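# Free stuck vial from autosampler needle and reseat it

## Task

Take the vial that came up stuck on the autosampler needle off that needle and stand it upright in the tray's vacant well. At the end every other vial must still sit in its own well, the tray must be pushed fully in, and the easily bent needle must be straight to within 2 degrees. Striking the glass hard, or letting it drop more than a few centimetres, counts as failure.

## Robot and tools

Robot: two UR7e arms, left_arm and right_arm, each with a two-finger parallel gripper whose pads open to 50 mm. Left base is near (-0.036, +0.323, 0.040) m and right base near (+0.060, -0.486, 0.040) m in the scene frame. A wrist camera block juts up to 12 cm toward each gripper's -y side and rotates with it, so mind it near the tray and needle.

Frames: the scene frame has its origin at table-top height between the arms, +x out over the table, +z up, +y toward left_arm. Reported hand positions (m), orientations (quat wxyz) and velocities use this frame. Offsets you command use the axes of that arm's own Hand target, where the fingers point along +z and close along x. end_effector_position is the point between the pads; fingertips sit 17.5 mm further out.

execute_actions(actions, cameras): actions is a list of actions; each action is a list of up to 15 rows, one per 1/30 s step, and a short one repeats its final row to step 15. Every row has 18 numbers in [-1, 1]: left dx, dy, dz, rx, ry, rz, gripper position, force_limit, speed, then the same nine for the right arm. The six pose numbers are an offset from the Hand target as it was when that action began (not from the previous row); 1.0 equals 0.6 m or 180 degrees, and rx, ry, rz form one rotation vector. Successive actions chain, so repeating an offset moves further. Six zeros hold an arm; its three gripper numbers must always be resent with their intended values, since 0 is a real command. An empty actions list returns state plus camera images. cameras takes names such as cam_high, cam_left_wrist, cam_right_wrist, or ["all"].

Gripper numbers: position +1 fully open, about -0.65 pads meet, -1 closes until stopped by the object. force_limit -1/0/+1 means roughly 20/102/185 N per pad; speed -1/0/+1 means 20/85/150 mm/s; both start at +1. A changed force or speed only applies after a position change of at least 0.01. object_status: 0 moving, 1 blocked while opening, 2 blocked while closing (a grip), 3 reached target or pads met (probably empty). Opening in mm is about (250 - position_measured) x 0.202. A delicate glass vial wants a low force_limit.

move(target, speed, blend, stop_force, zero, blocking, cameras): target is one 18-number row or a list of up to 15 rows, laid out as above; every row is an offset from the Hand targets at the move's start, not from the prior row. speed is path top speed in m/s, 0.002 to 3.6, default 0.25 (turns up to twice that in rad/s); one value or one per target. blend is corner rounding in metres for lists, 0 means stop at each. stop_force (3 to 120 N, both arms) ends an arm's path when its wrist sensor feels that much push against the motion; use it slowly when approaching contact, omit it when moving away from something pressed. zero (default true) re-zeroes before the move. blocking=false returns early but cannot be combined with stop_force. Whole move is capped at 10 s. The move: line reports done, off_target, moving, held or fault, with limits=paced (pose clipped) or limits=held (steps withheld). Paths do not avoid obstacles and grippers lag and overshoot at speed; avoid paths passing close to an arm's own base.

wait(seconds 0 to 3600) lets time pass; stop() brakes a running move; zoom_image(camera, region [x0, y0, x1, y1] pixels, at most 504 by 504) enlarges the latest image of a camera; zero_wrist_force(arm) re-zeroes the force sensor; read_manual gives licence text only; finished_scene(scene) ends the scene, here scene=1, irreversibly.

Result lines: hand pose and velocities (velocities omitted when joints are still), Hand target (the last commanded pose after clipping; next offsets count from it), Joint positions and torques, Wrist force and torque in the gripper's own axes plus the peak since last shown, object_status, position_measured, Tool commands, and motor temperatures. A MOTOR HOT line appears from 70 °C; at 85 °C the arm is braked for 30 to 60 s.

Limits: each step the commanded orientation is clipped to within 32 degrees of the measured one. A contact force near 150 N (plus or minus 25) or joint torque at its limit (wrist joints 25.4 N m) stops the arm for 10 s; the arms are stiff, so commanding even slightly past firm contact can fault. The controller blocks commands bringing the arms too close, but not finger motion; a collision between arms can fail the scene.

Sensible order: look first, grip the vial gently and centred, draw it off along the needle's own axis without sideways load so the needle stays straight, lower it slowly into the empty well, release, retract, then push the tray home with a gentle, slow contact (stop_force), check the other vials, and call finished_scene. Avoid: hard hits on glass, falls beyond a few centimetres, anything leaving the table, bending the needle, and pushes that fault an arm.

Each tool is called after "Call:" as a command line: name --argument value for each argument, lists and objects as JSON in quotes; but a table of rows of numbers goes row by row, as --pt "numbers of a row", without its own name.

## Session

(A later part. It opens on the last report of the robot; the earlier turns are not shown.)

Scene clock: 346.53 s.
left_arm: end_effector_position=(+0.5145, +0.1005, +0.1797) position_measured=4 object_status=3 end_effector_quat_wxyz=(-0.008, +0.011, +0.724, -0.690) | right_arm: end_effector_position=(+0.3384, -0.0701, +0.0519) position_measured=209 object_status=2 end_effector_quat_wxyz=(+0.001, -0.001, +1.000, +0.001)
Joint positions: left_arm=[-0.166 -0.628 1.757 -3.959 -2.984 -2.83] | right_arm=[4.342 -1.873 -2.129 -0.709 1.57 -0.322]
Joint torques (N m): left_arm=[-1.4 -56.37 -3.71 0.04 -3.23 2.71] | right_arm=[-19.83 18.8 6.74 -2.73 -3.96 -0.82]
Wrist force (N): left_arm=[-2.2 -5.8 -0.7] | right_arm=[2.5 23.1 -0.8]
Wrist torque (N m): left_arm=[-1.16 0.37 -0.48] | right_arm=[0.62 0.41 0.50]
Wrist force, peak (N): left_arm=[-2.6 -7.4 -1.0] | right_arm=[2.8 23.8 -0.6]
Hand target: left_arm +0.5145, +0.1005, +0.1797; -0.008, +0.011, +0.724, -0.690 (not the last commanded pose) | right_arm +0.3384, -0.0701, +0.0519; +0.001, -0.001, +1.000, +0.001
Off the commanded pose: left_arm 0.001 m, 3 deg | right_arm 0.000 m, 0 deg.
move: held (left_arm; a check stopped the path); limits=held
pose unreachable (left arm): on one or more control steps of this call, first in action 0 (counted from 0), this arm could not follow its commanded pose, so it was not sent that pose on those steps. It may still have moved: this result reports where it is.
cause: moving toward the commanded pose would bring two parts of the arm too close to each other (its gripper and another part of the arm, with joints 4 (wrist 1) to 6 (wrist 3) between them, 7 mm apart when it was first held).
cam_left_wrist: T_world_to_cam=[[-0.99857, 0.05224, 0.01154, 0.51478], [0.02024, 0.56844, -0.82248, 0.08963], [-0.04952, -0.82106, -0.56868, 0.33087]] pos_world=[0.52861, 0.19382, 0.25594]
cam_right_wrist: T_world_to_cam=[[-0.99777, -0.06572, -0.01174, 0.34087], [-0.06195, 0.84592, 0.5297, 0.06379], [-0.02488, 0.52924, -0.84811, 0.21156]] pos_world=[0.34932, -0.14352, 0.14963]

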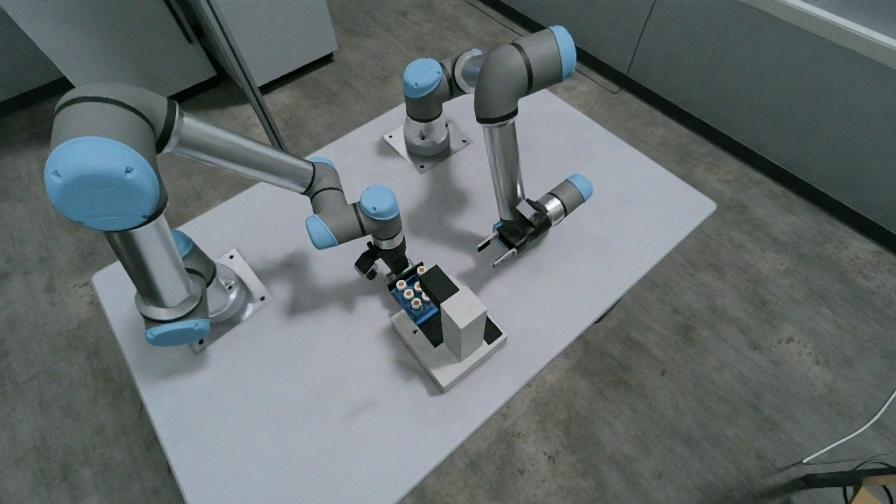

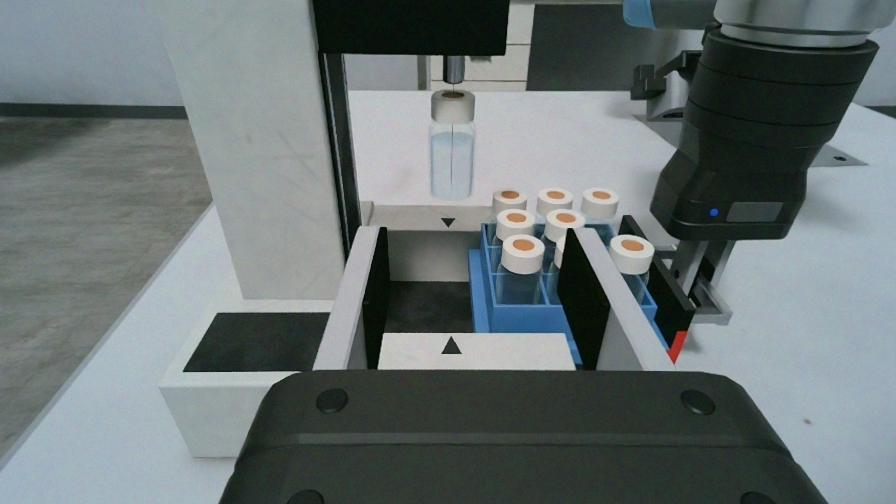

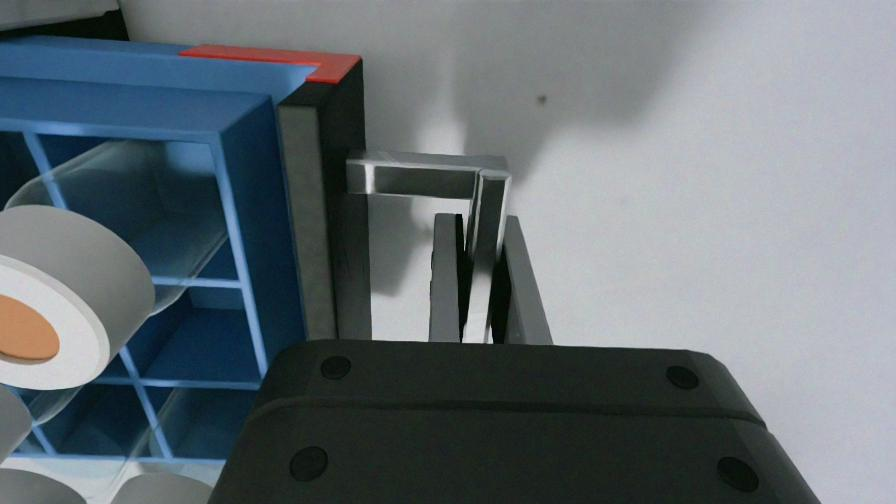

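Call:
move --target '[-0.0023,-0.014,0.2508,0,0,0,0.992,1,1,0,0,0,0,0,0,-1,-1,-1]' --cameras '["cam_left_wrist","cam_high"]' --speed 0.12 --stop_force 8

Call:
zoom_image --camera "cam_left_wrist" --region '[330, 0, 620, 380]'

Scene clock: 374.80 s.
left_arm: end_effector_position=(+0.5118, -0.0502, +0.1809) position_measured=4 object_status=3 end_effector_quat_wxyz=(-0.008, +0.011, +0.724, -0.690) | right_arm: end_effector_position=(+0.3384, -0.0701, +0.0519) position_measured=209 object_status=2 end_effector_quat_wxyz=(+0.001, -0.001, +1.000, +0.001)
Joint positions: left_arm=[-0.431 -0.593 1.67 -4.1 -2.724 -3.03] | right_arm=[4.342 -1.873 -2.129 -0.709 1.57 -0.322]
Joint torques (N m): left_arm=[6.85 -57.56 -6.09 0.08 -1.42 2.8] | right_arm=[-18.98 19.25 6.98 -2.61 -3.91 0.93]
Wrist force (N): left_arm=[-2.1 -5.8 -0.2] | right_arm=[2.5 23.5 -0.8]
Wrist torque (N m): left_arm=[-1.15 0.35 -0.39] | right_arm=[0.68 0.41 0.51]
Wrist force, peak (N): left_arm=[-2.4 -6.4 -0.5] | right_arm=[2.9 23.7 -0.7]
Hand target: left_arm +0.5118, -0.0502, +0.1809; -0.008, +0.011, +0.724, -0.690 | right_arm +0.3384, -0.0701, +0.0519; +0.001, -0.001, +1.000, +0.001
Off the commanded pose: left_arm 0.000 m, 0 deg | right_arm 0.000 m, 0 deg.
move: done
cam_left_wrist: T_world_to_cam=[[-0.99857, 0.0523, 0.01145, 0.51986], [0.02033, 0.56837, -0.82252, 0.17631], [-0.04952, -0.82111, -0.56862, 0.20766]] pos_world=[0.52581, 0.04312, 0.25714]
Images, in order (width x height): cam_high 896x504, cam_left_wrist 896x504.

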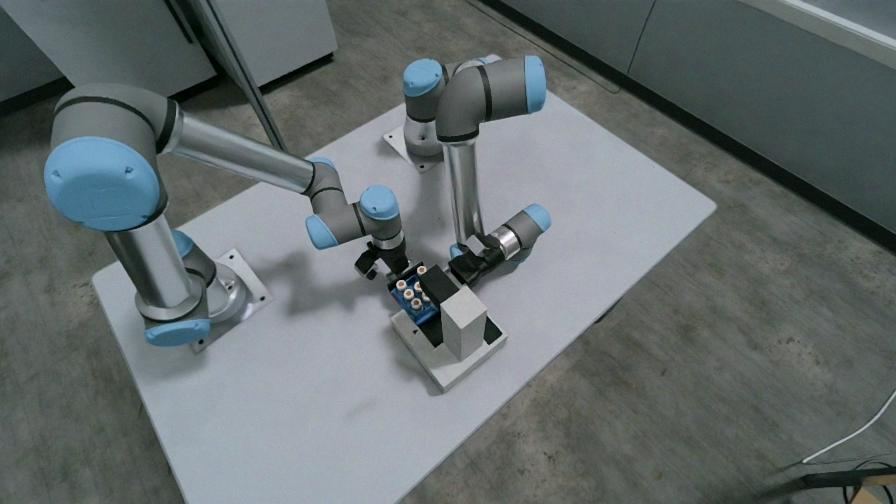

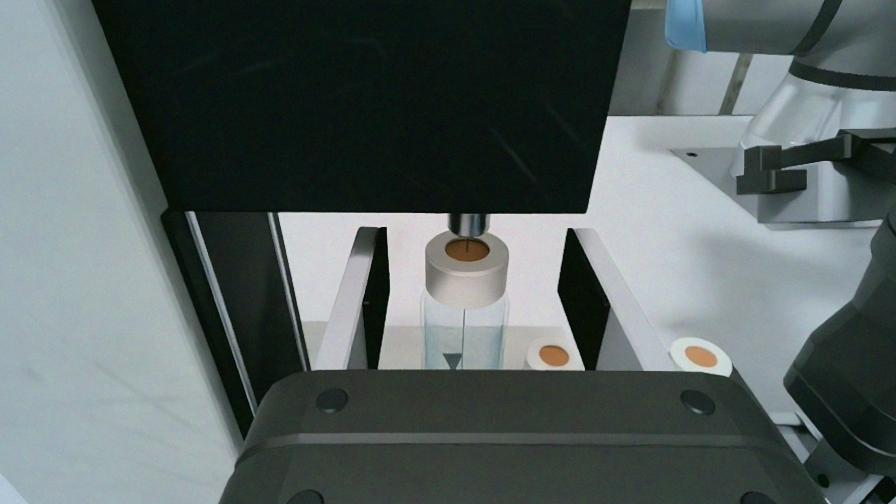

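Scaled by 1.326 from the camera's image (finer frame: 1280x720).

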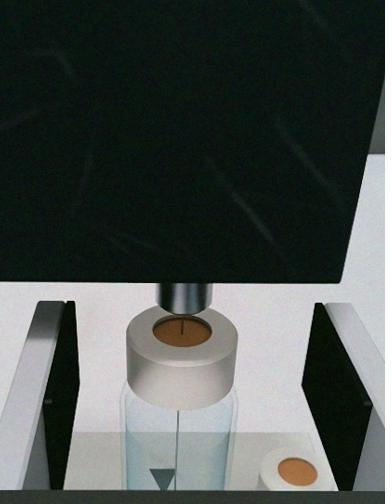

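Call:
move --target '[-0.0032,-0.0043,0.0212,0,0,0,0.37,-1,-1,0,0,0,0,0,0,-1,-1,-1]' --cameras '["cam_left_wrist"]' --speed 0.05 --stop_force 8

Call:
zoom_image --camera "cam_left_wrist" --region '[370, 180, 570, 380]'

Scene clock: 395.23 s.
left_arm: end_effector_position=(+0.5134, -0.0631, +0.1829) position_measured=97 object_status=3 end_effector_quat_wxyz=(-0.008, +0.011, +0.724, -0.690) | right_arm: end_effector_position=(+0.3384, -0.0701, +0.0519) position_measured=209 object_status=2 end_effector_quat_wxyz=(+0.001, -0.001, +1.000, +0.001)
Joint positions: left_arm=[-0.451 -0.591 1.655 -4.092 -2.705 -3.036] | right_arm=[4.342 -1.873 -2.129 -0.709 1.57 -0.322]
Joint torques (N m): left_arm=[11.5 -42.67 -5.96 -2.6 -2.59 1.91] | right_arm=[-18.46 20.09 7.01 -2.64 -3.87 2.13]
Wrist force (N): left_arm=[-1.7 -5.7 -0.2] | right_arm=[2.6 23.4 -0.4]
Wrist torque (N m): left_arm=[-1.13 0.28 -0.35] | right_arm=[0.66 0.40 0.51]
Wrist force, peak (N): left_arm=[-2.2 -6.3 -0.3] | right_arm=[2.8 23.7 -0.6]
Hand target: left_arm +0.5134, -0.0631, +0.1829; -0.008, +0.011, +0.724, -0.690 | right_arm +0.3384, -0.0701, +0.0519; +0.001, -0.001, +1.000, +0.001
Off the commanded pose: left_arm 0.000 m, 0 deg | right_arm 0.000 m, 0 deg.
move: done
cam_left_wrist: T_world_to_cam=[[-0.99857, 0.0523, 0.01145, 0.5221], [0.02033, 0.56837, -0.82252, 0.18519], [-0.04952, -0.82111, -0.56862, 0.19837]] pos_world=[0.52741, 0.03032, 0.25914]

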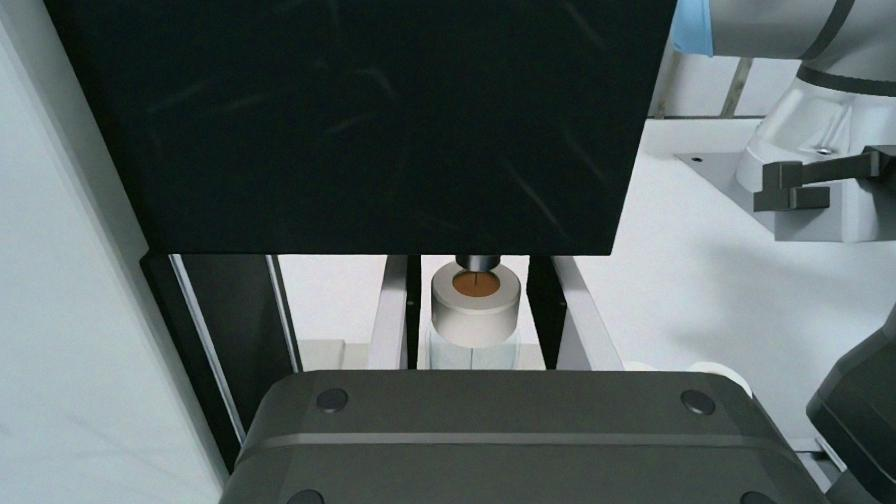

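Scaled by 2.520 from the camera's image (finer frame: 1280x720).

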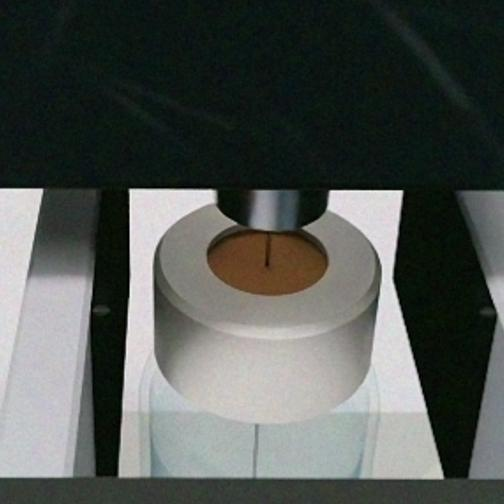

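Call:
move --target '[-0.0005,0,0,0,0,0,-1,-1,-1,0,0,0,0,0,0,-1,-1,-1]' --speed 0.05

Call:
execute_actions --actions '[[[0,0,0,0,0,0,-1,-1,-1,0,0,0,0,0,0,-1,-1,-1]]]' --cameras '["cam_left_wrist"]'

Call:
zoom_image --camera "cam_left_wrist" --region '[370, 180, 570, 380]'

Scene clock: 411.43 s.
left_arm: end_effector_position=(+0.5137, -0.0630, +0.1829) position_measured=131 object_status=2 end_effector_quat_wxyz=(-0.008, +0.011, +0.724, -0.690) | right_arm: end_effector_position=(+0.3384, -0.0701, +0.0519) position_measured=209 object_status=2 end_effector_quat_wxyz=(+0.001, -0.001, +1.000, +0.001)
Joint positions: left_arm=[-0.451 -0.591 1.654 -4.091 -2.705 -3.035] | right_arm=[4.342 -1.873 -2.129 -0.709 1.57 -0.322]
Joint torques (N m): left_arm=[8.08 -38.74 -18.89 -1.21 -2.83 1.78] | right_arm=[-17.77 20.47 6.92 -2.61 -3.96 2.07]
Wrist force (N): left_arm=[-2.6 -6.2 -0.3] | right_arm=[2.7 23.5 -0.7]
Wrist torque (N m): left_arm=[-1.18 0.37 -0.35] | right_arm=[0.68 0.38 0.50]
Wrist force, peak (N): left_arm=[-2.5 -6.4 -0.2] | right_arm=[2.7 23.8 -0.7]
Hand target: left_arm +0.5137, -0.0631, +0.1829; -0.008, +0.011, +0.724, -0.690 | right_arm +0.3384, -0.0701, +0.0519; +0.001, -0.001, +1.000, +0.001
Off the commanded pose: left_arm 0.000 m, 0 deg | right_arm 0.000 m, 0 deg.
move: done

Scene clock: 412.13 s.
left_arm: end_effector_position=(+0.5137, -0.0630, +0.1829) position_measured=131 object_status=2 end_effector_quat_wxyz=(-0.008, +0.011, +0.724, -0.690) | right_arm: end_effector_position=(+0.3384, -0.0701, +0.0519) position_measured=209 object_status=2 end_effector_quat_wxyz=(+0.001, -0.001, +1.000, +0.001)
Joint positions: left_arm=[-0.451 -0.591 1.654 -4.091 -2.705 -3.035] | right_arm=[4.342 -1.873 -2.129 -0.709 1.57 -0.322]
Joint torques (N m): left_arm=[3.39 -39.14 -19.85 -2.36 -2.44 1.58] | right_arm=[-16.99 20.15 6.64 -2.57 -3.93 2.15]
Wrist force (N): left_arm=[-2.5 -6.3 -0.4] | right_arm=[2.7 23.2 -0.8]
Wrist torque (N m): left_arm=[-1.18 0.35 -0.35] | right_arm=[0.63 0.39 0.51]
Wrist force, peak (N): left_arm=[-2.7 -6.4 -0.1] | right_arm=[2.5 23.5 -0.9]
Hand target: left_arm +0.5137, -0.0631, +0.1829; -0.008, +0.011, +0.724, -0.690 | right_arm +0.3384, -0.0701, +0.0519; +0.001, -0.001, +1.000, +0.001
Off the commanded pose: left_arm 0.000 m, 0 deg | right_arm 0.000 m, 0 deg.
cam_left_wrist: T_world_to_cam=[[-0.99857, 0.0523, 0.01145, 0.5224], [0.02033, 0.56837, -0.82252, 0.18519], [-0.04952, -0.82111, -0.56862, 0.19839]] pos_world=[0.52771, 0.03032, 0.25914]

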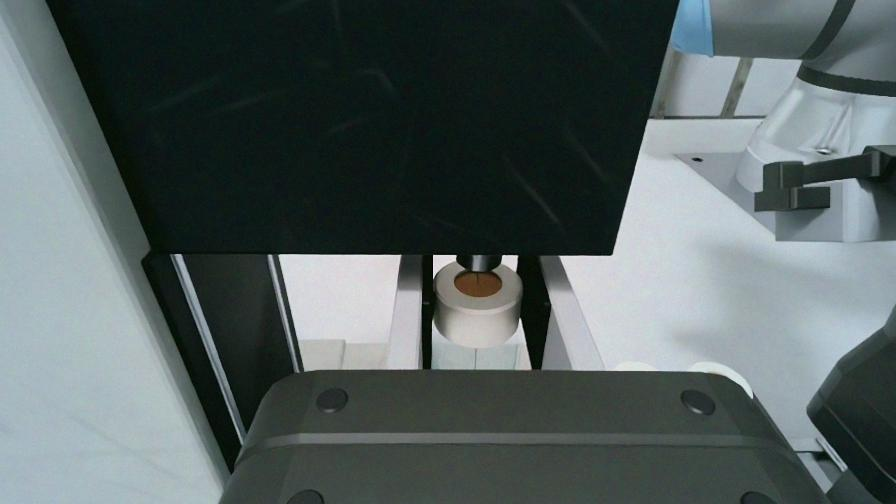

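Scaled by 2.520 from the camera's image (finer frame: 1280x720).

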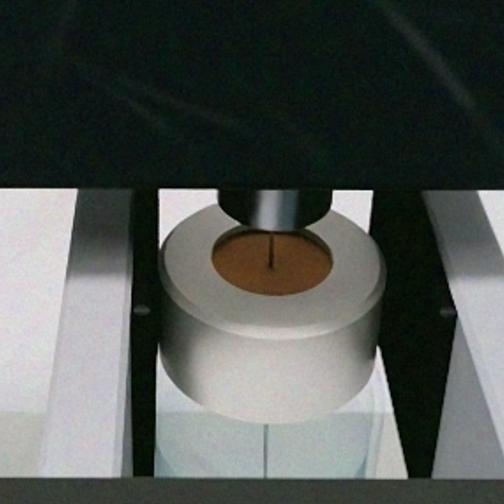

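Call:
move --target '[0.0004,0.0915,0.0045,0,0,0,-1,-1,-1,0,0,0,0,0,0,-1,-1,-1]' --speed 0.04 --stop_force 35 --cameras '["cam_left_wrist","cam_high"]'

Call:
zoom_image --camera "cam_left_wrist" --region '[340, 100, 620, 380]'

Scene clock: 425.87 s.
left_arm: end_effector_position=(+0.5141, -0.0625, +0.1731) position_measured=131 object_status=2 end_effector_quat_wxyz=(-0.008, +0.010, +0.724, -0.690) | right_arm: end_effector_position=(+0.3384, -0.0701, +0.0519) position_measured=209 object_status=2 end_effector_quat_wxyz=(+0.001, -0.001, +1.000, +0.001)
Joint positions: left_arm=[-0.45 -0.571 1.648 -4.104 -2.705 -3.035] | right_arm=[4.342 -1.873 -2.129 -0.709 1.57 -0.322]
Joint torques (N m): left_arm=[1.87 -46.95 -13.03 -1.54 -0.34 -0.06] | right_arm=[-17.34 20.13 6.64 -2.66 -3.89 2.16]
Wrist force (N): left_arm=[-1.9 -6.5 0.0] | right_arm=[3.1 23.5 -0.9]
Wrist torque (N m): left_arm=[-1.22 0.33 -0.35] | right_arm=[0.69 0.31 0.50]
Wrist force, peak (N): left_arm=[-2.3 -7.7 -0.4] | right_arm=[2.6 23.8 -1.0]
Hand target: left_arm +0.5141, -0.0625, +0.1731; -0.008, +0.010, +0.724, -0.690 (not the last commanded pose) | right_arm +0.3384, -0.0701, +0.0519; +0.001, -0.001, +1.000, +0.001
Tool commands: left_gripper/position=-1.0 left_gripper/force_limit=-1.0 left_gripper/speed=-1.0 right_gripper/position=-1.0 right_gripper/force_limit=-1.0 right_gripper/speed=-1.0
Off the commanded pose: left_arm 0.045 m, 0 deg | right_arm 0.000 m, 0 deg.
FORCE FAULT: contact force on the left arm reached its limit, and that arm stopped. The contact can be on any part of that arm, not only on its tool. That arm's remaining commands of this call were not run. That arm is still stopped at the end of this call. That arm stays stopped for about 10 more seconds. Until then a move that you send moves the other arm only, and its call returns only when the move has ended. Once the stop has ended, the next robot result says so. If the stop ends while you think or write, that arm runs what you send next, counted from a new Hand target: where the arm stands when the stop ends. While its stop runs, that arm takes no new command, but its gripper still runs the gripper command that each later call begins with. Until it ends, the stop uses up actions while you think or wait. An arm that is not stopped still takes commands.
move: fault (left_arm)
cam_left_wrist: T_world_to_cam=[[-0.99861, 0.05126, 0.0121, 0.52278], [0.01923, 0.56872, -0.82231, 0.17735], [-0.04904, -0.82093, -0.56892, 0.19306]] pos_world=[0.52811, 0.03082, 0.24934]
Images, in order (width x height): cam_high 896x504, cam_left_wrist 896x504.

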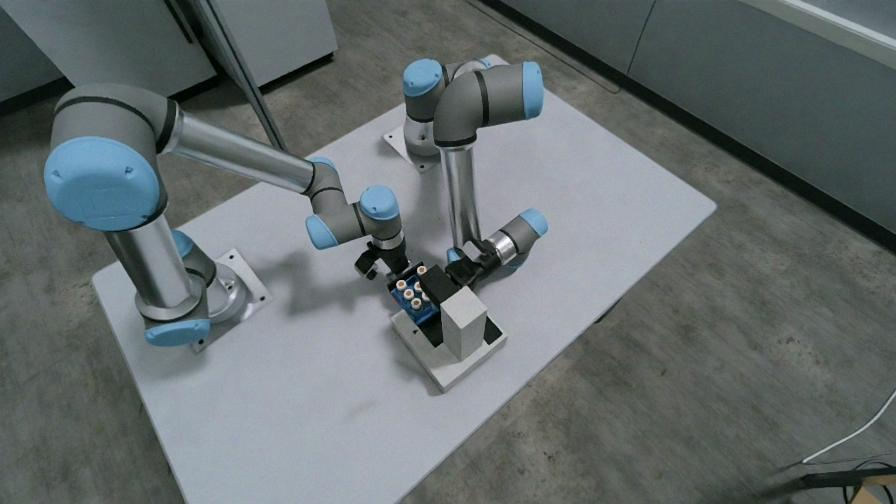

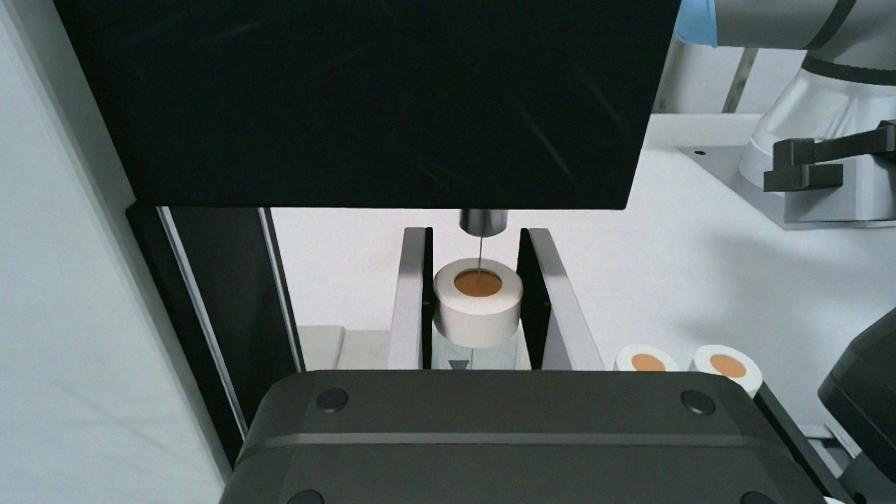

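Scaled by 1.800 from the camera's image (finer frame: 1280x720).

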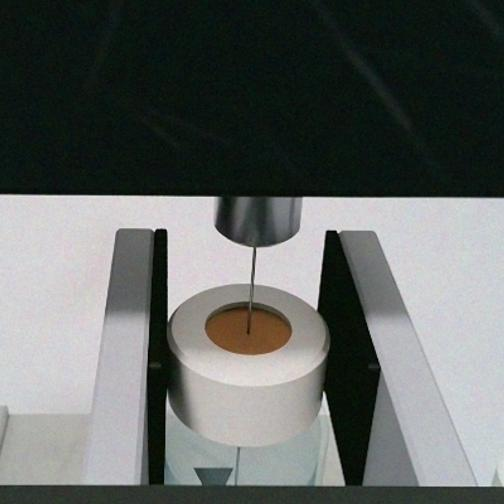

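Call:
wait --seconds 10

Scene clock: 462.73 s.
left_arm: end_effector_position=(+0.5141, -0.0625, +0.1731) position_measured=131 object_status=2 end_effector_quat_wxyz=(-0.008, +0.010, +0.724, -0.690) | right_arm: end_effector_position=(+0.3384, -0.0701, +0.0519) position_measured=209 object_status=2 end_effector_quat_wxyz=(+0.001, -0.001, +1.000, +0.001)
Joint positions: left_arm=[-0.45 -0.571 1.648 -4.104 -2.705 -3.035] | right_arm=[4.342 -1.873 -2.129 -0.709 1.57 -0.322]
Joint torques (N m): left_arm=[0.85 -47.45 -13.55 -1.26 -0.55 -0.05] | right_arm=[-16.65 21.33 6.77 -2.6 -3.9 2.2]
Wrist force (N): left_arm=[-1.7 -6.6 0.1] | right_arm=[2.6 23.5 -1.0]
Wrist torque (N m): left_arm=[-1.22 0.30 -0.35] | right_arm=[0.68 0.40 0.51]
Wrist force, peak (N): left_arm=[-2.0 -6.7 0.0] | right_arm=[2.7 23.8 -0.8]
Hand target: left_arm +0.5141, -0.0625, +0.1731; -0.008, +0.010, +0.724, -0.690 (not the last commanded pose) | right_arm +0.3384, -0.0701, +0.0519; +0.001, -0.001, +1.000, +0.001
Tool commands: left_gripper/position=-1.0 left_gripper/force_limit=-1.0 left_gripper/speed=-1.0 right_gripper/position=-1.0 right_gripper/force_limit=-1.0 right_gripper/speed=-1.0
Off the commanded pose: left_arm 0.045 m, 0 deg | right_arm 0.000 m, 0 deg.
FORCE FAULT, CONTINUED: the left arm's stop, for the force fault that an earlier result reported, is over. The rest of the stop counts as 20 of the actions that you can send in this scene. During its stop the left arm's controller moved it back a little. That arm's target is now where it stood when the stop ended, not its last command. That arm accepts commands again.
wait: 10.00 s; at rest from the start

Call:
execute_actions --actions '[[[0,0,0,0,0,0,0.37,-1,-1,0,0,0,0,0,0,-1,-1,-1]],[[0,0,0,0,0,0,0.37,-1,-1,0,0,0,0,0,0,-1,-1,-1]]]'

Call:
move --pt "0 0 -0.0583 0 0 0 0.37 -1 -1 0 0 0 0 0 0 -1 -1 -1" --pt "0 -0.0023 -0.0583 -0.107 0 0 0.37 -1 -1 0 0 0 0 0 0 -1 -1 -1" --pt "0 -0.0023 0.0018 -0.107 0 0 0.37 -1 -1 0 0 0 0 0 0 -1 -1 -1" --speed 0.1 --cameras '["cam_left_wrist","cam_high"]'

Call:
zoom_image --camera "cam_left_wrist" --region '[340, 100, 620, 380]'

Scene clock: 489.77 s.
left_arm: end_effector_position=(+0.5141, -0.0625, +0.1731) position_measured=97 object_status=3 end_effector_quat_wxyz=(-0.008, +0.010, +0.724, -0.690) | right_arm: end_effector_position=(+0.3384, -0.0701, +0.0519) position_measured=209 object_status=2 end_effector_quat_wxyz=(+0.001, -0.001, +1.000, +0.001)
Joint positions: left_arm=[-0.45 -0.571 1.648 -4.104 -2.705 -3.035] | right_arm=[4.342 -1.873 -2.129 -0.709 1.57 -0.322]
Joint torques (N m): left_arm=[0.77 -49.02 -12.89 -1.33 -0.45 -0.17] | right_arm=[-16.68 20.88 7.16 -2.64 -3.97 2.1]
Wrist force (N): left_arm=[-1.8 -5.6 -0.2] | right_arm=[2.7 23.4 -0.8]
Wrist torque (N m): left_arm=[-1.13 0.31 -0.35] | right_arm=[0.67 0.39 0.51]
Wrist force, peak (N): left_arm=[-2.0 -6.6 0.1] | right_arm=[2.8 23.7 -0.5]
Hand target: left_arm +0.5141, -0.0625, +0.1731; -0.008, +0.010, +0.724, -0.690 | right_arm +0.3384, -0.0701, +0.0519; +0.001, -0.001, +1.000, +0.001
Off the commanded pose: left_arm 0.000 m, 0 deg | right_arm 0.000 m, 0 deg.

Scene clock: 492.90 s.
left_arm: end_effector_position=(+0.5141, -0.0637, +0.1743) position_measured=97 object_status=3 end_effector_quat_wxyz=(-0.006, +0.011, +0.829, -0.559) | right_arm: end_effector_position=(+0.3384, -0.0701, +0.0519) position_measured=209 object_status=2 end_effector_quat_wxyz=(+0.001, -0.001, +1.000, +0.001)
Joint positions: left_arm=[-0.482 -0.862 1.85 -3.398 -2.546 -2.5] | right_arm=[4.342 -1.873 -2.129 -0.709 1.57 -0.322]
Joint torques (N m): left_arm=[9.77 -52.89 -10.04 -1.7 -4.33 2.88] | right_arm=[-16.17 21.26 6.72 -2.54 -3.91 2.08]
Wrist force (N): left_arm=[-1.8 -5.4 -0.5] | right_arm=[2.8 23.2 -0.7]
Wrist torque (N m): left_arm=[-1.04 0.35 -0.44] | right_arm=[0.65 0.37 0.51]
Wrist force, peak (N): left_arm=[-1.7 -6.3 1.6] | right_arm=[2.5 23.8 -0.8]
Hand target: left_arm +0.5141, -0.0637, +0.1744; -0.006, +0.012, +0.829, -0.559 | right_arm +0.3384, -0.0701, +0.0519; +0.001, -0.001, +1.000, +0.001
Off the commanded pose: left_arm 0.000 m, 0 deg | right_arm 0.000 m, 0 deg.
move: done
cam_left_wrist: T_world_to_cam=[[-0.99879, 0.04509, 0.01972, 0.52115], [0.02486, 0.80811, -0.58851, 0.15061], [-0.04248, -0.58731, -0.80825, 0.24599]] pos_world=[0.52723, -0.00074, 0.27718]
Images, in order (width x height): cam_high 896x504, cam_left_wrist 896x504.

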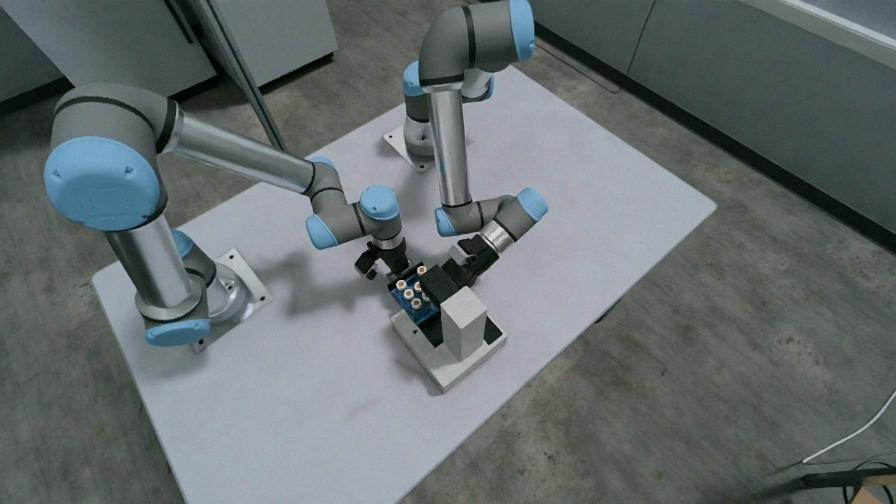

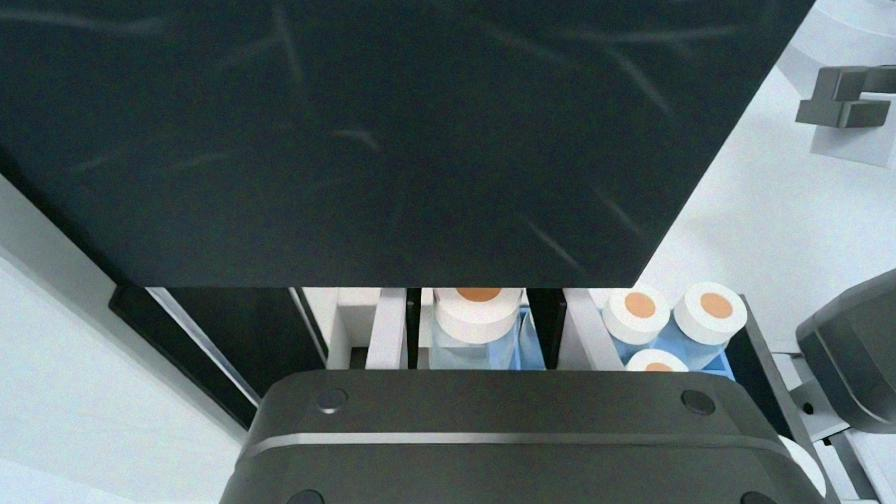

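Scaled by 1.800 from the camera's image (finer frame: 1280x720).

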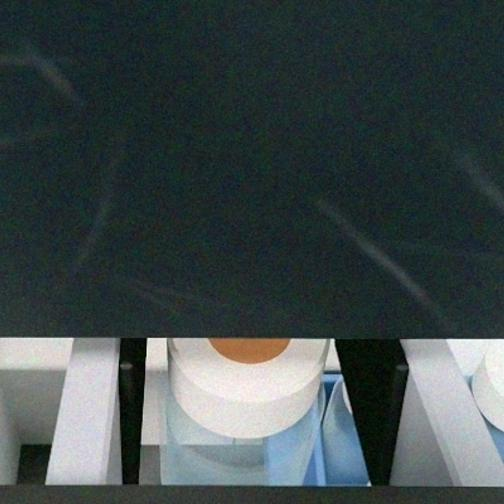

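Call:
execute_actions --actions '[[[0,0,0,0,0,0,-1,-1,-1,0,0,0,0,0,0,-1,-1,-1]],[[0,0,0,0,0,0,-1,-1,-1,0,0,0,0,0,0,-1,-1,-1]]]'

Call:
move --target '[0.0002,0.0695,0.028,0,0,0,-1,-1,-1,0,0,0,0,0,0,-1,-1,-1]' --speed 0.04 --stop_force 35 --cameras '["cam_left_wrist","cam_high"]'

Call:
zoom_image --camera "cam_left_wrist" --region '[340, 100, 620, 380]'

Scene clock: 510.87 s.
left_arm: end_effector_position=(+0.5141, -0.0637, +0.1744) position_measured=131 object_status=2 end_effector_quat_wxyz=(-0.006, +0.011, +0.829, -0.559) | right_arm: end_effector_position=(+0.3384, -0.0701, +0.0519) position_measured=209 object_status=2 end_effector_quat_wxyz=(+0.001, -0.001, +1.000, +0.001)
Joint positions: left_arm=[-0.482 -0.862 1.85 -3.398 -2.546 -2.5] | right_arm=[4.342 -1.873 -2.129 -0.709 1.57 -0.322]
Joint torques (N m): left_arm=[10.68 -53.08 -9.81 -2.32 -3.4 -0.43] | right_arm=[-15.84 20.96 6.67 -2.51 -4.02 2.19]
Wrist force (N): left_arm=[-2.1 -5.0 -0.3] | right_arm=[2.7 23.4 -0.9]
Wrist torque (N m): left_arm=[-0.98 0.40 -0.44] | right_arm=[0.67 0.39 0.51]
Wrist force, peak (N): left_arm=[-2.0 -5.9 -0.4] | right_arm=[2.6 23.8 -0.9]
Hand target: left_arm +0.5141, -0.0637, +0.1744; -0.006, +0.012, +0.829, -0.559 | right_arm +0.3384, -0.0701, +0.0519; +0.001, -0.001, +1.000, +0.001
Off the commanded pose: left_arm 0.000 m, 0 deg | right_arm 0.000 m, 0 deg.

Scene clock: 512.83 s.
left_arm: end_effector_position=(+0.5141, -0.0636, +0.1294) position_measured=131 object_status=2 end_effector_quat_wxyz=(-0.006, +0.012, +0.829, -0.559) | right_arm: end_effector_position=(+0.3384, -0.0701, +0.0519) position_measured=209 object_status=2 end_effector_quat_wxyz=(+0.001, -0.001, +1.000, +0.001)
Joint positions: left_arm=[-0.482 -0.767 1.842 -3.484 -2.546 -2.499] | right_arm=[4.342 -1.873 -2.129 -0.709 1.57 -0.322]
Joint torques (N m): left_arm=[10.25 -54.41 -7.97 -1.77 -4.14 -2.22] | right_arm=[-15.75 21.49 6.9 -2.58 -3.93 2.13]
Wrist force (N): left_arm=[-1.9 -5.0 -0.3] | right_arm=[2.7 23.4 -0.5]
Wrist torque (N m): left_arm=[-1.01 0.37 -0.43] | right_arm=[0.66 0.38 0.50]
Wrist force, peak (N): left_arm=[-1.9 -7.4 -1.1] | right_arm=[2.5 23.7 -1.0]
Hand target: left_arm +0.5141, -0.0636, +0.1294; -0.006, +0.012, +0.829, -0.559 | right_arm +0.3384, -0.0701, +0.0519; +0.001, -0.001, +1.000, +0.001
Off the commanded pose: left_arm 0.000 m, 0 deg | right_arm 0.000 m, 0 deg.
move: done
cam_left_wrist: T_world_to_cam=[[-0.99879, 0.04512, 0.01958, 0.52207], [0.02496, 0.80807, -0.58856, 0.12407], [-0.04238, -0.58736, -0.80822, 0.2097]] pos_world=[0.52723, -0.00064, 0.23228]
Images, in order (width x height): cam_high 896x504, cam_left_wrist 896x504.

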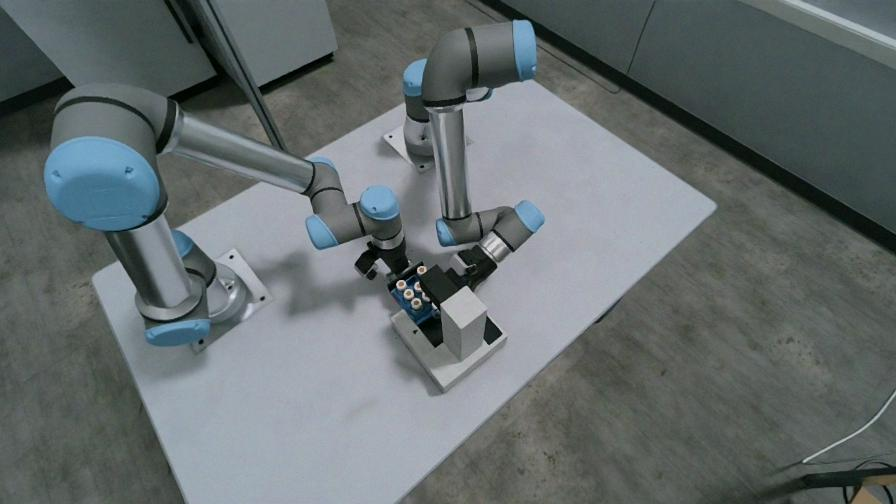

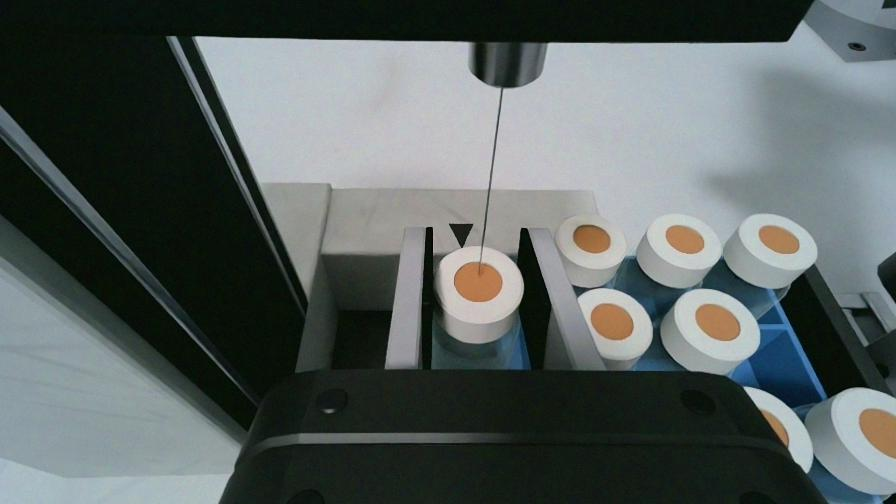

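Scaled by 1.800 from the camera's image (finer frame: 1280x720).

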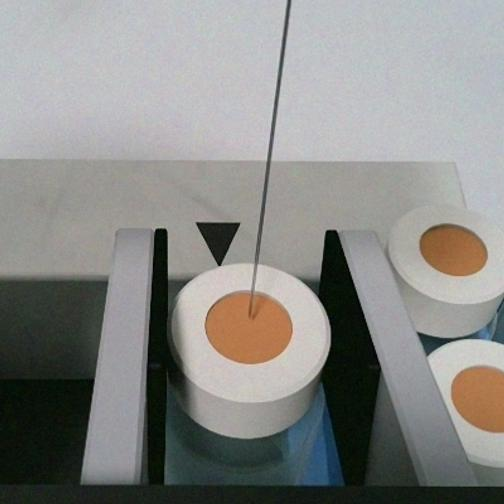

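Call:
move --target '[0.0001,0.0232,0.0093,0,0,0,-1,-1,-1,0,0,0,0,0,0,-1,-1,-1]' --speed 0.04 --stop_force 20 --cameras '["cam_left_wrist"]'

Call:
zoom_image --camera "cam_left_wrist" --region '[340, 100, 620, 380]'

Scene clock: 521.27 s.
left_arm: end_effector_position=(+0.5140, -0.0636, +0.1144) position_measured=131 object_status=2 end_effector_quat_wxyz=(-0.006, +0.012, +0.829, -0.559) | right_arm: end_effector_position=(+0.3384, -0.0701, +0.0519) position_measured=209 object_status=2 end_effector_quat_wxyz=(+0.001, -0.001, +1.000, +0.001)
Joint positions: left_arm=[-0.482 -0.735 1.837 -3.511 -2.546 -2.499] | right_arm=[4.342 -1.873 -2.129 -0.709 1.57 -0.322]
Joint torques (N m): left_arm=[12.38 -55.22 -6.5 -1.68 -4.28 0.66] | right_arm=[-15.73 21.68 6.62 -2.55 -3.95 2.15]
Wrist force (N): left_arm=[-1.9 -5.3 -0.4] | right_arm=[2.7 23.4 -0.7]
Wrist torque (N m): left_arm=[-1.06 0.38 -0.43] | right_arm=[0.67 0.39 0.51]
Wrist force, peak (N): left_arm=[-2.2 -6.2 -0.5] | right_arm=[2.4 23.9 -0.3]
Hand target: left_arm +0.5140, -0.0636, +0.1144; -0.006, +0.012, +0.829, -0.559 | right_arm +0.3384, -0.0701, +0.0519; +0.001, -0.001, +1.000, +0.001
Off the commanded pose: left_arm 0.000 m, 0 deg | right_arm 0.000 m, 0 deg.
move: done
cam_left_wrist: T_world_to_cam=[[-0.99879, 0.04512, 0.01958, 0.52226], [0.02496, 0.80807, -0.58856, 0.11524], [-0.04238, -0.58736, -0.80822, 0.19758]] pos_world=[0.52713, -0.00064, 0.21728]

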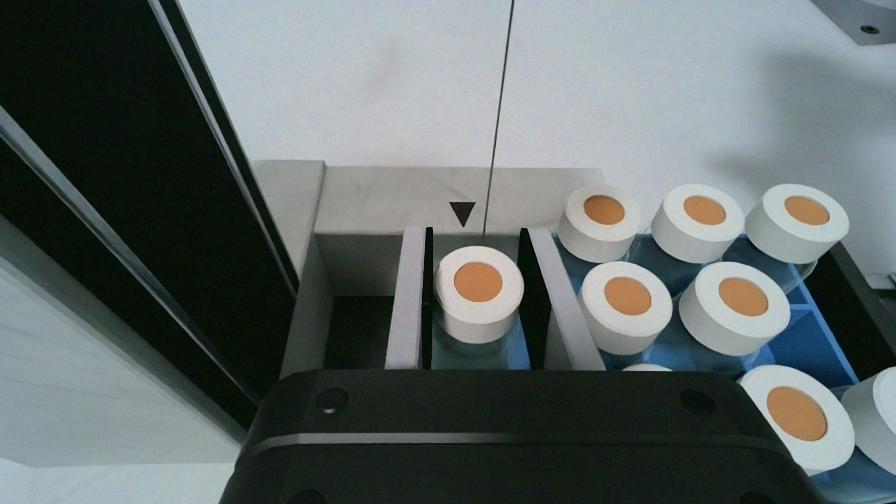

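Scaled by 1.800 from the camera's image (finer frame: 1280x720).

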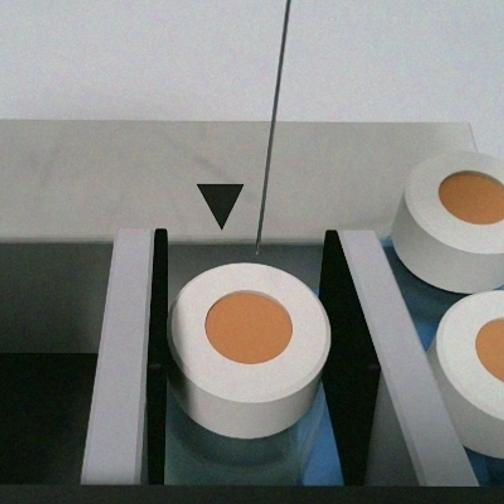

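Call:
move --pt "0 -0.0077 -0.0031 0 0 0 -1 -1 -1 0 0 0 0 0 0 -1 -1 -1" --pt "0.0031 0.0361 -0.1113 0 0 0 -1 -1 -1 0 0 0 0 0 0 -1 -1 -1" --pt "0.0029 -0.0643 -0.1518 0 0 0 -1 -1 -1 0 0 0 0 0 0 -1 -1 -1" --speed '[0.05,0.06,0.15]' --stop_force 12

Call:
move --target '[0,0,0,0,0,0,-1,-1,-1,-0.105,0,0,0,0,0,-1,-1,-1]' --speed 0.04 --stop_force 40 --cameras '["all"]'

Scene clock: 559.80 s.
left_arm: end_effector_position=(+0.5140, +0.0064, +0.1843) position_measured=131 object_status=2 end_effector_quat_wxyz=(-0.006, +0.012, +0.829, -0.559) | right_arm: end_effector_position=(+0.3384, -0.0701, +0.0519) position_measured=209 object_status=2 end_effector_quat_wxyz=(+0.001, -0.001, +1.000, +0.001)
Joint positions: left_arm=[-0.367 -0.934 1.921 -3.263 -2.626 -2.343] | right_arm=[4.342 -1.873 -2.129 -0.709 1.57 -0.322]
Joint torques (N m): left_arm=[-8.21 -44.47 -21.85 -1.72 -0.92 -1.62] | right_arm=[-15.22 21.88 6.58 -2.51 -3.89 2.18]
Wrist force (N): left_arm=[-1.9 -5.2 -0.4] | right_arm=[2.6 23.6 -0.6]
Wrist torque (N m): left_arm=[-1.04 0.37 -0.45] | right_arm=[0.71 0.39 0.50]
Wrist force, peak (N): left_arm=[-3.0 -8.1 3.2] | right_arm=[2.6 23.9 -0.5]
Hand target: left_arm +0.5140, +0.0064, +0.1844; -0.006, +0.012, +0.829, -0.559 | right_arm +0.3384, -0.0701, +0.0519; +0.001, -0.001, +1.000, +0.001
Off the commanded pose: left_arm 0.000 m, 0 deg | right_arm 0.000 m, 0 deg.
move: done

Scene clock: 562.47 s.
left_arm: end_effector_position=(+0.5140, +0.0064, +0.1844) position_measured=131 object_status=2 end_effector_quat_wxyz=(-0.006, +0.012, +0.829, -0.559) | right_arm: end_effector_position=(+0.4014, -0.0700, +0.0520) position_measured=209 object_status=2 end_effector_quat_wxyz=(+0.001, -0.001, +1.000, +0.001)
Joint positions: left_arm=[-0.367 -0.934 1.921 -3.263 -2.626 -2.343] | right_arm=[4.226 -1.942 -2.022 -0.747 1.57 -0.439]
Joint torques (N m): left_arm=[-9.36 -46.85 -23.87 -1.92 -4.09 -2.02] | right_arm=[23.15 42.72 17.7 6.67 3.88 2.45]
Wrist force (N): left_arm=[-2.0 -4.9 -0.4] | right_arm=[-3.9 -24.8 -8.4]
Wrist torque (N m): left_arm=[-1.00 0.39 -0.45] | right_arm=[-0.82 0.32 0.60]
Wrist force, peak (N): left_arm=[-2.3 -5.4 0.0] | right_arm=[4.1 -23.6 -14.7]
Hand target: left_arm +0.5140, +0.0064, +0.1844; -0.006, +0.012, +0.829, -0.559 | right_arm +0.4014, -0.0700, +0.0520; +0.001, -0.001, +1.000, +0.001
Off the commanded pose: left_arm 0.000 m, 0 deg | right_arm 0.000 m, 0 deg.
move: done
cam_left_wrist: T_world_to_cam=[[-0.99879, 0.04512, 0.01958, 0.51774], [0.02496, 0.80807, -0.58856, 0.09982], [-0.04238, -0.58736, -0.80822, 0.29518]] pos_world=[0.52713, 0.06936, 0.28718]
cam_right_wrist: T_world_to_cam=[[-0.99777, -0.06572, -0.01174, 0.40373], [-0.06195, 0.84592, 0.5297, 0.06755], [-0.02488, 0.52924, -0.84811, 0.21316]] pos_world=[0.41232, -0.14342, 0.14974]

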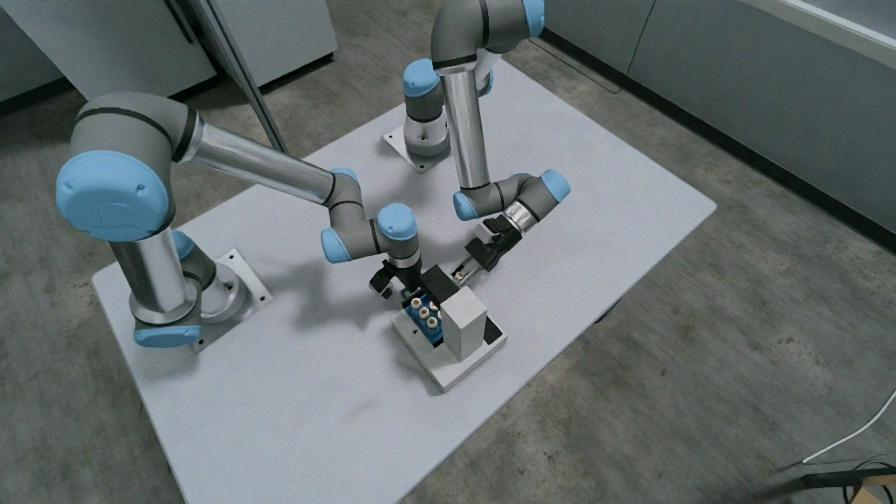

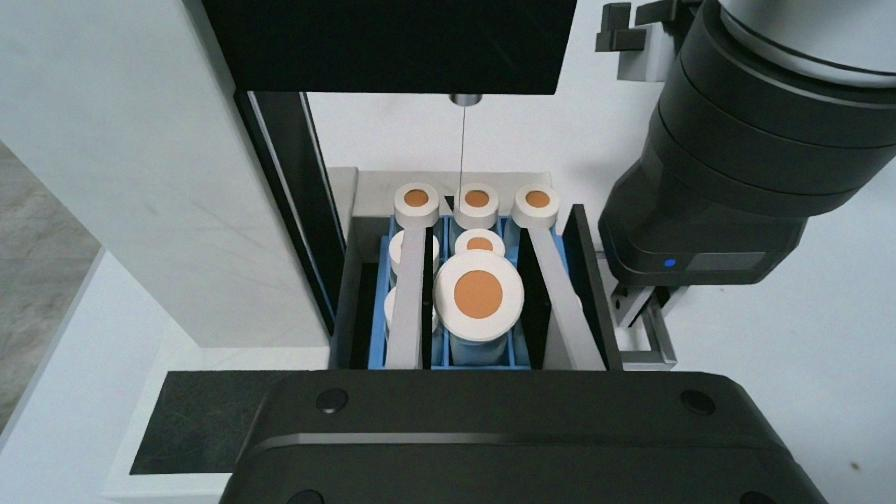

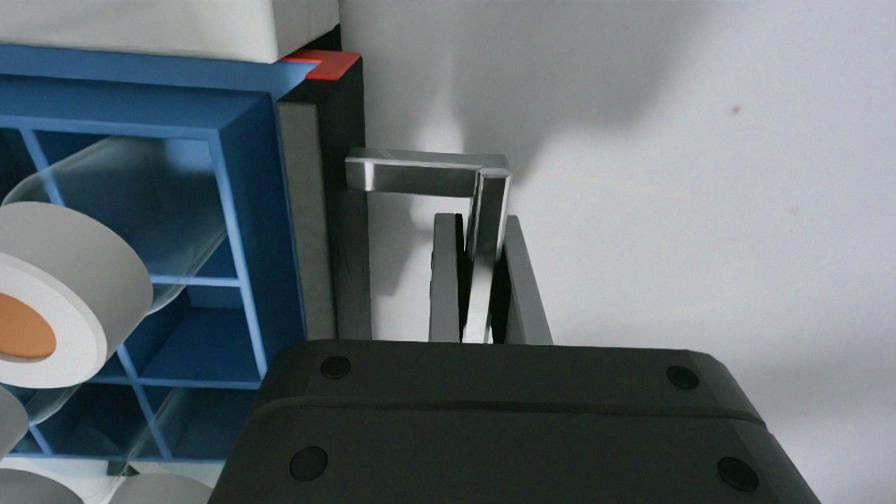

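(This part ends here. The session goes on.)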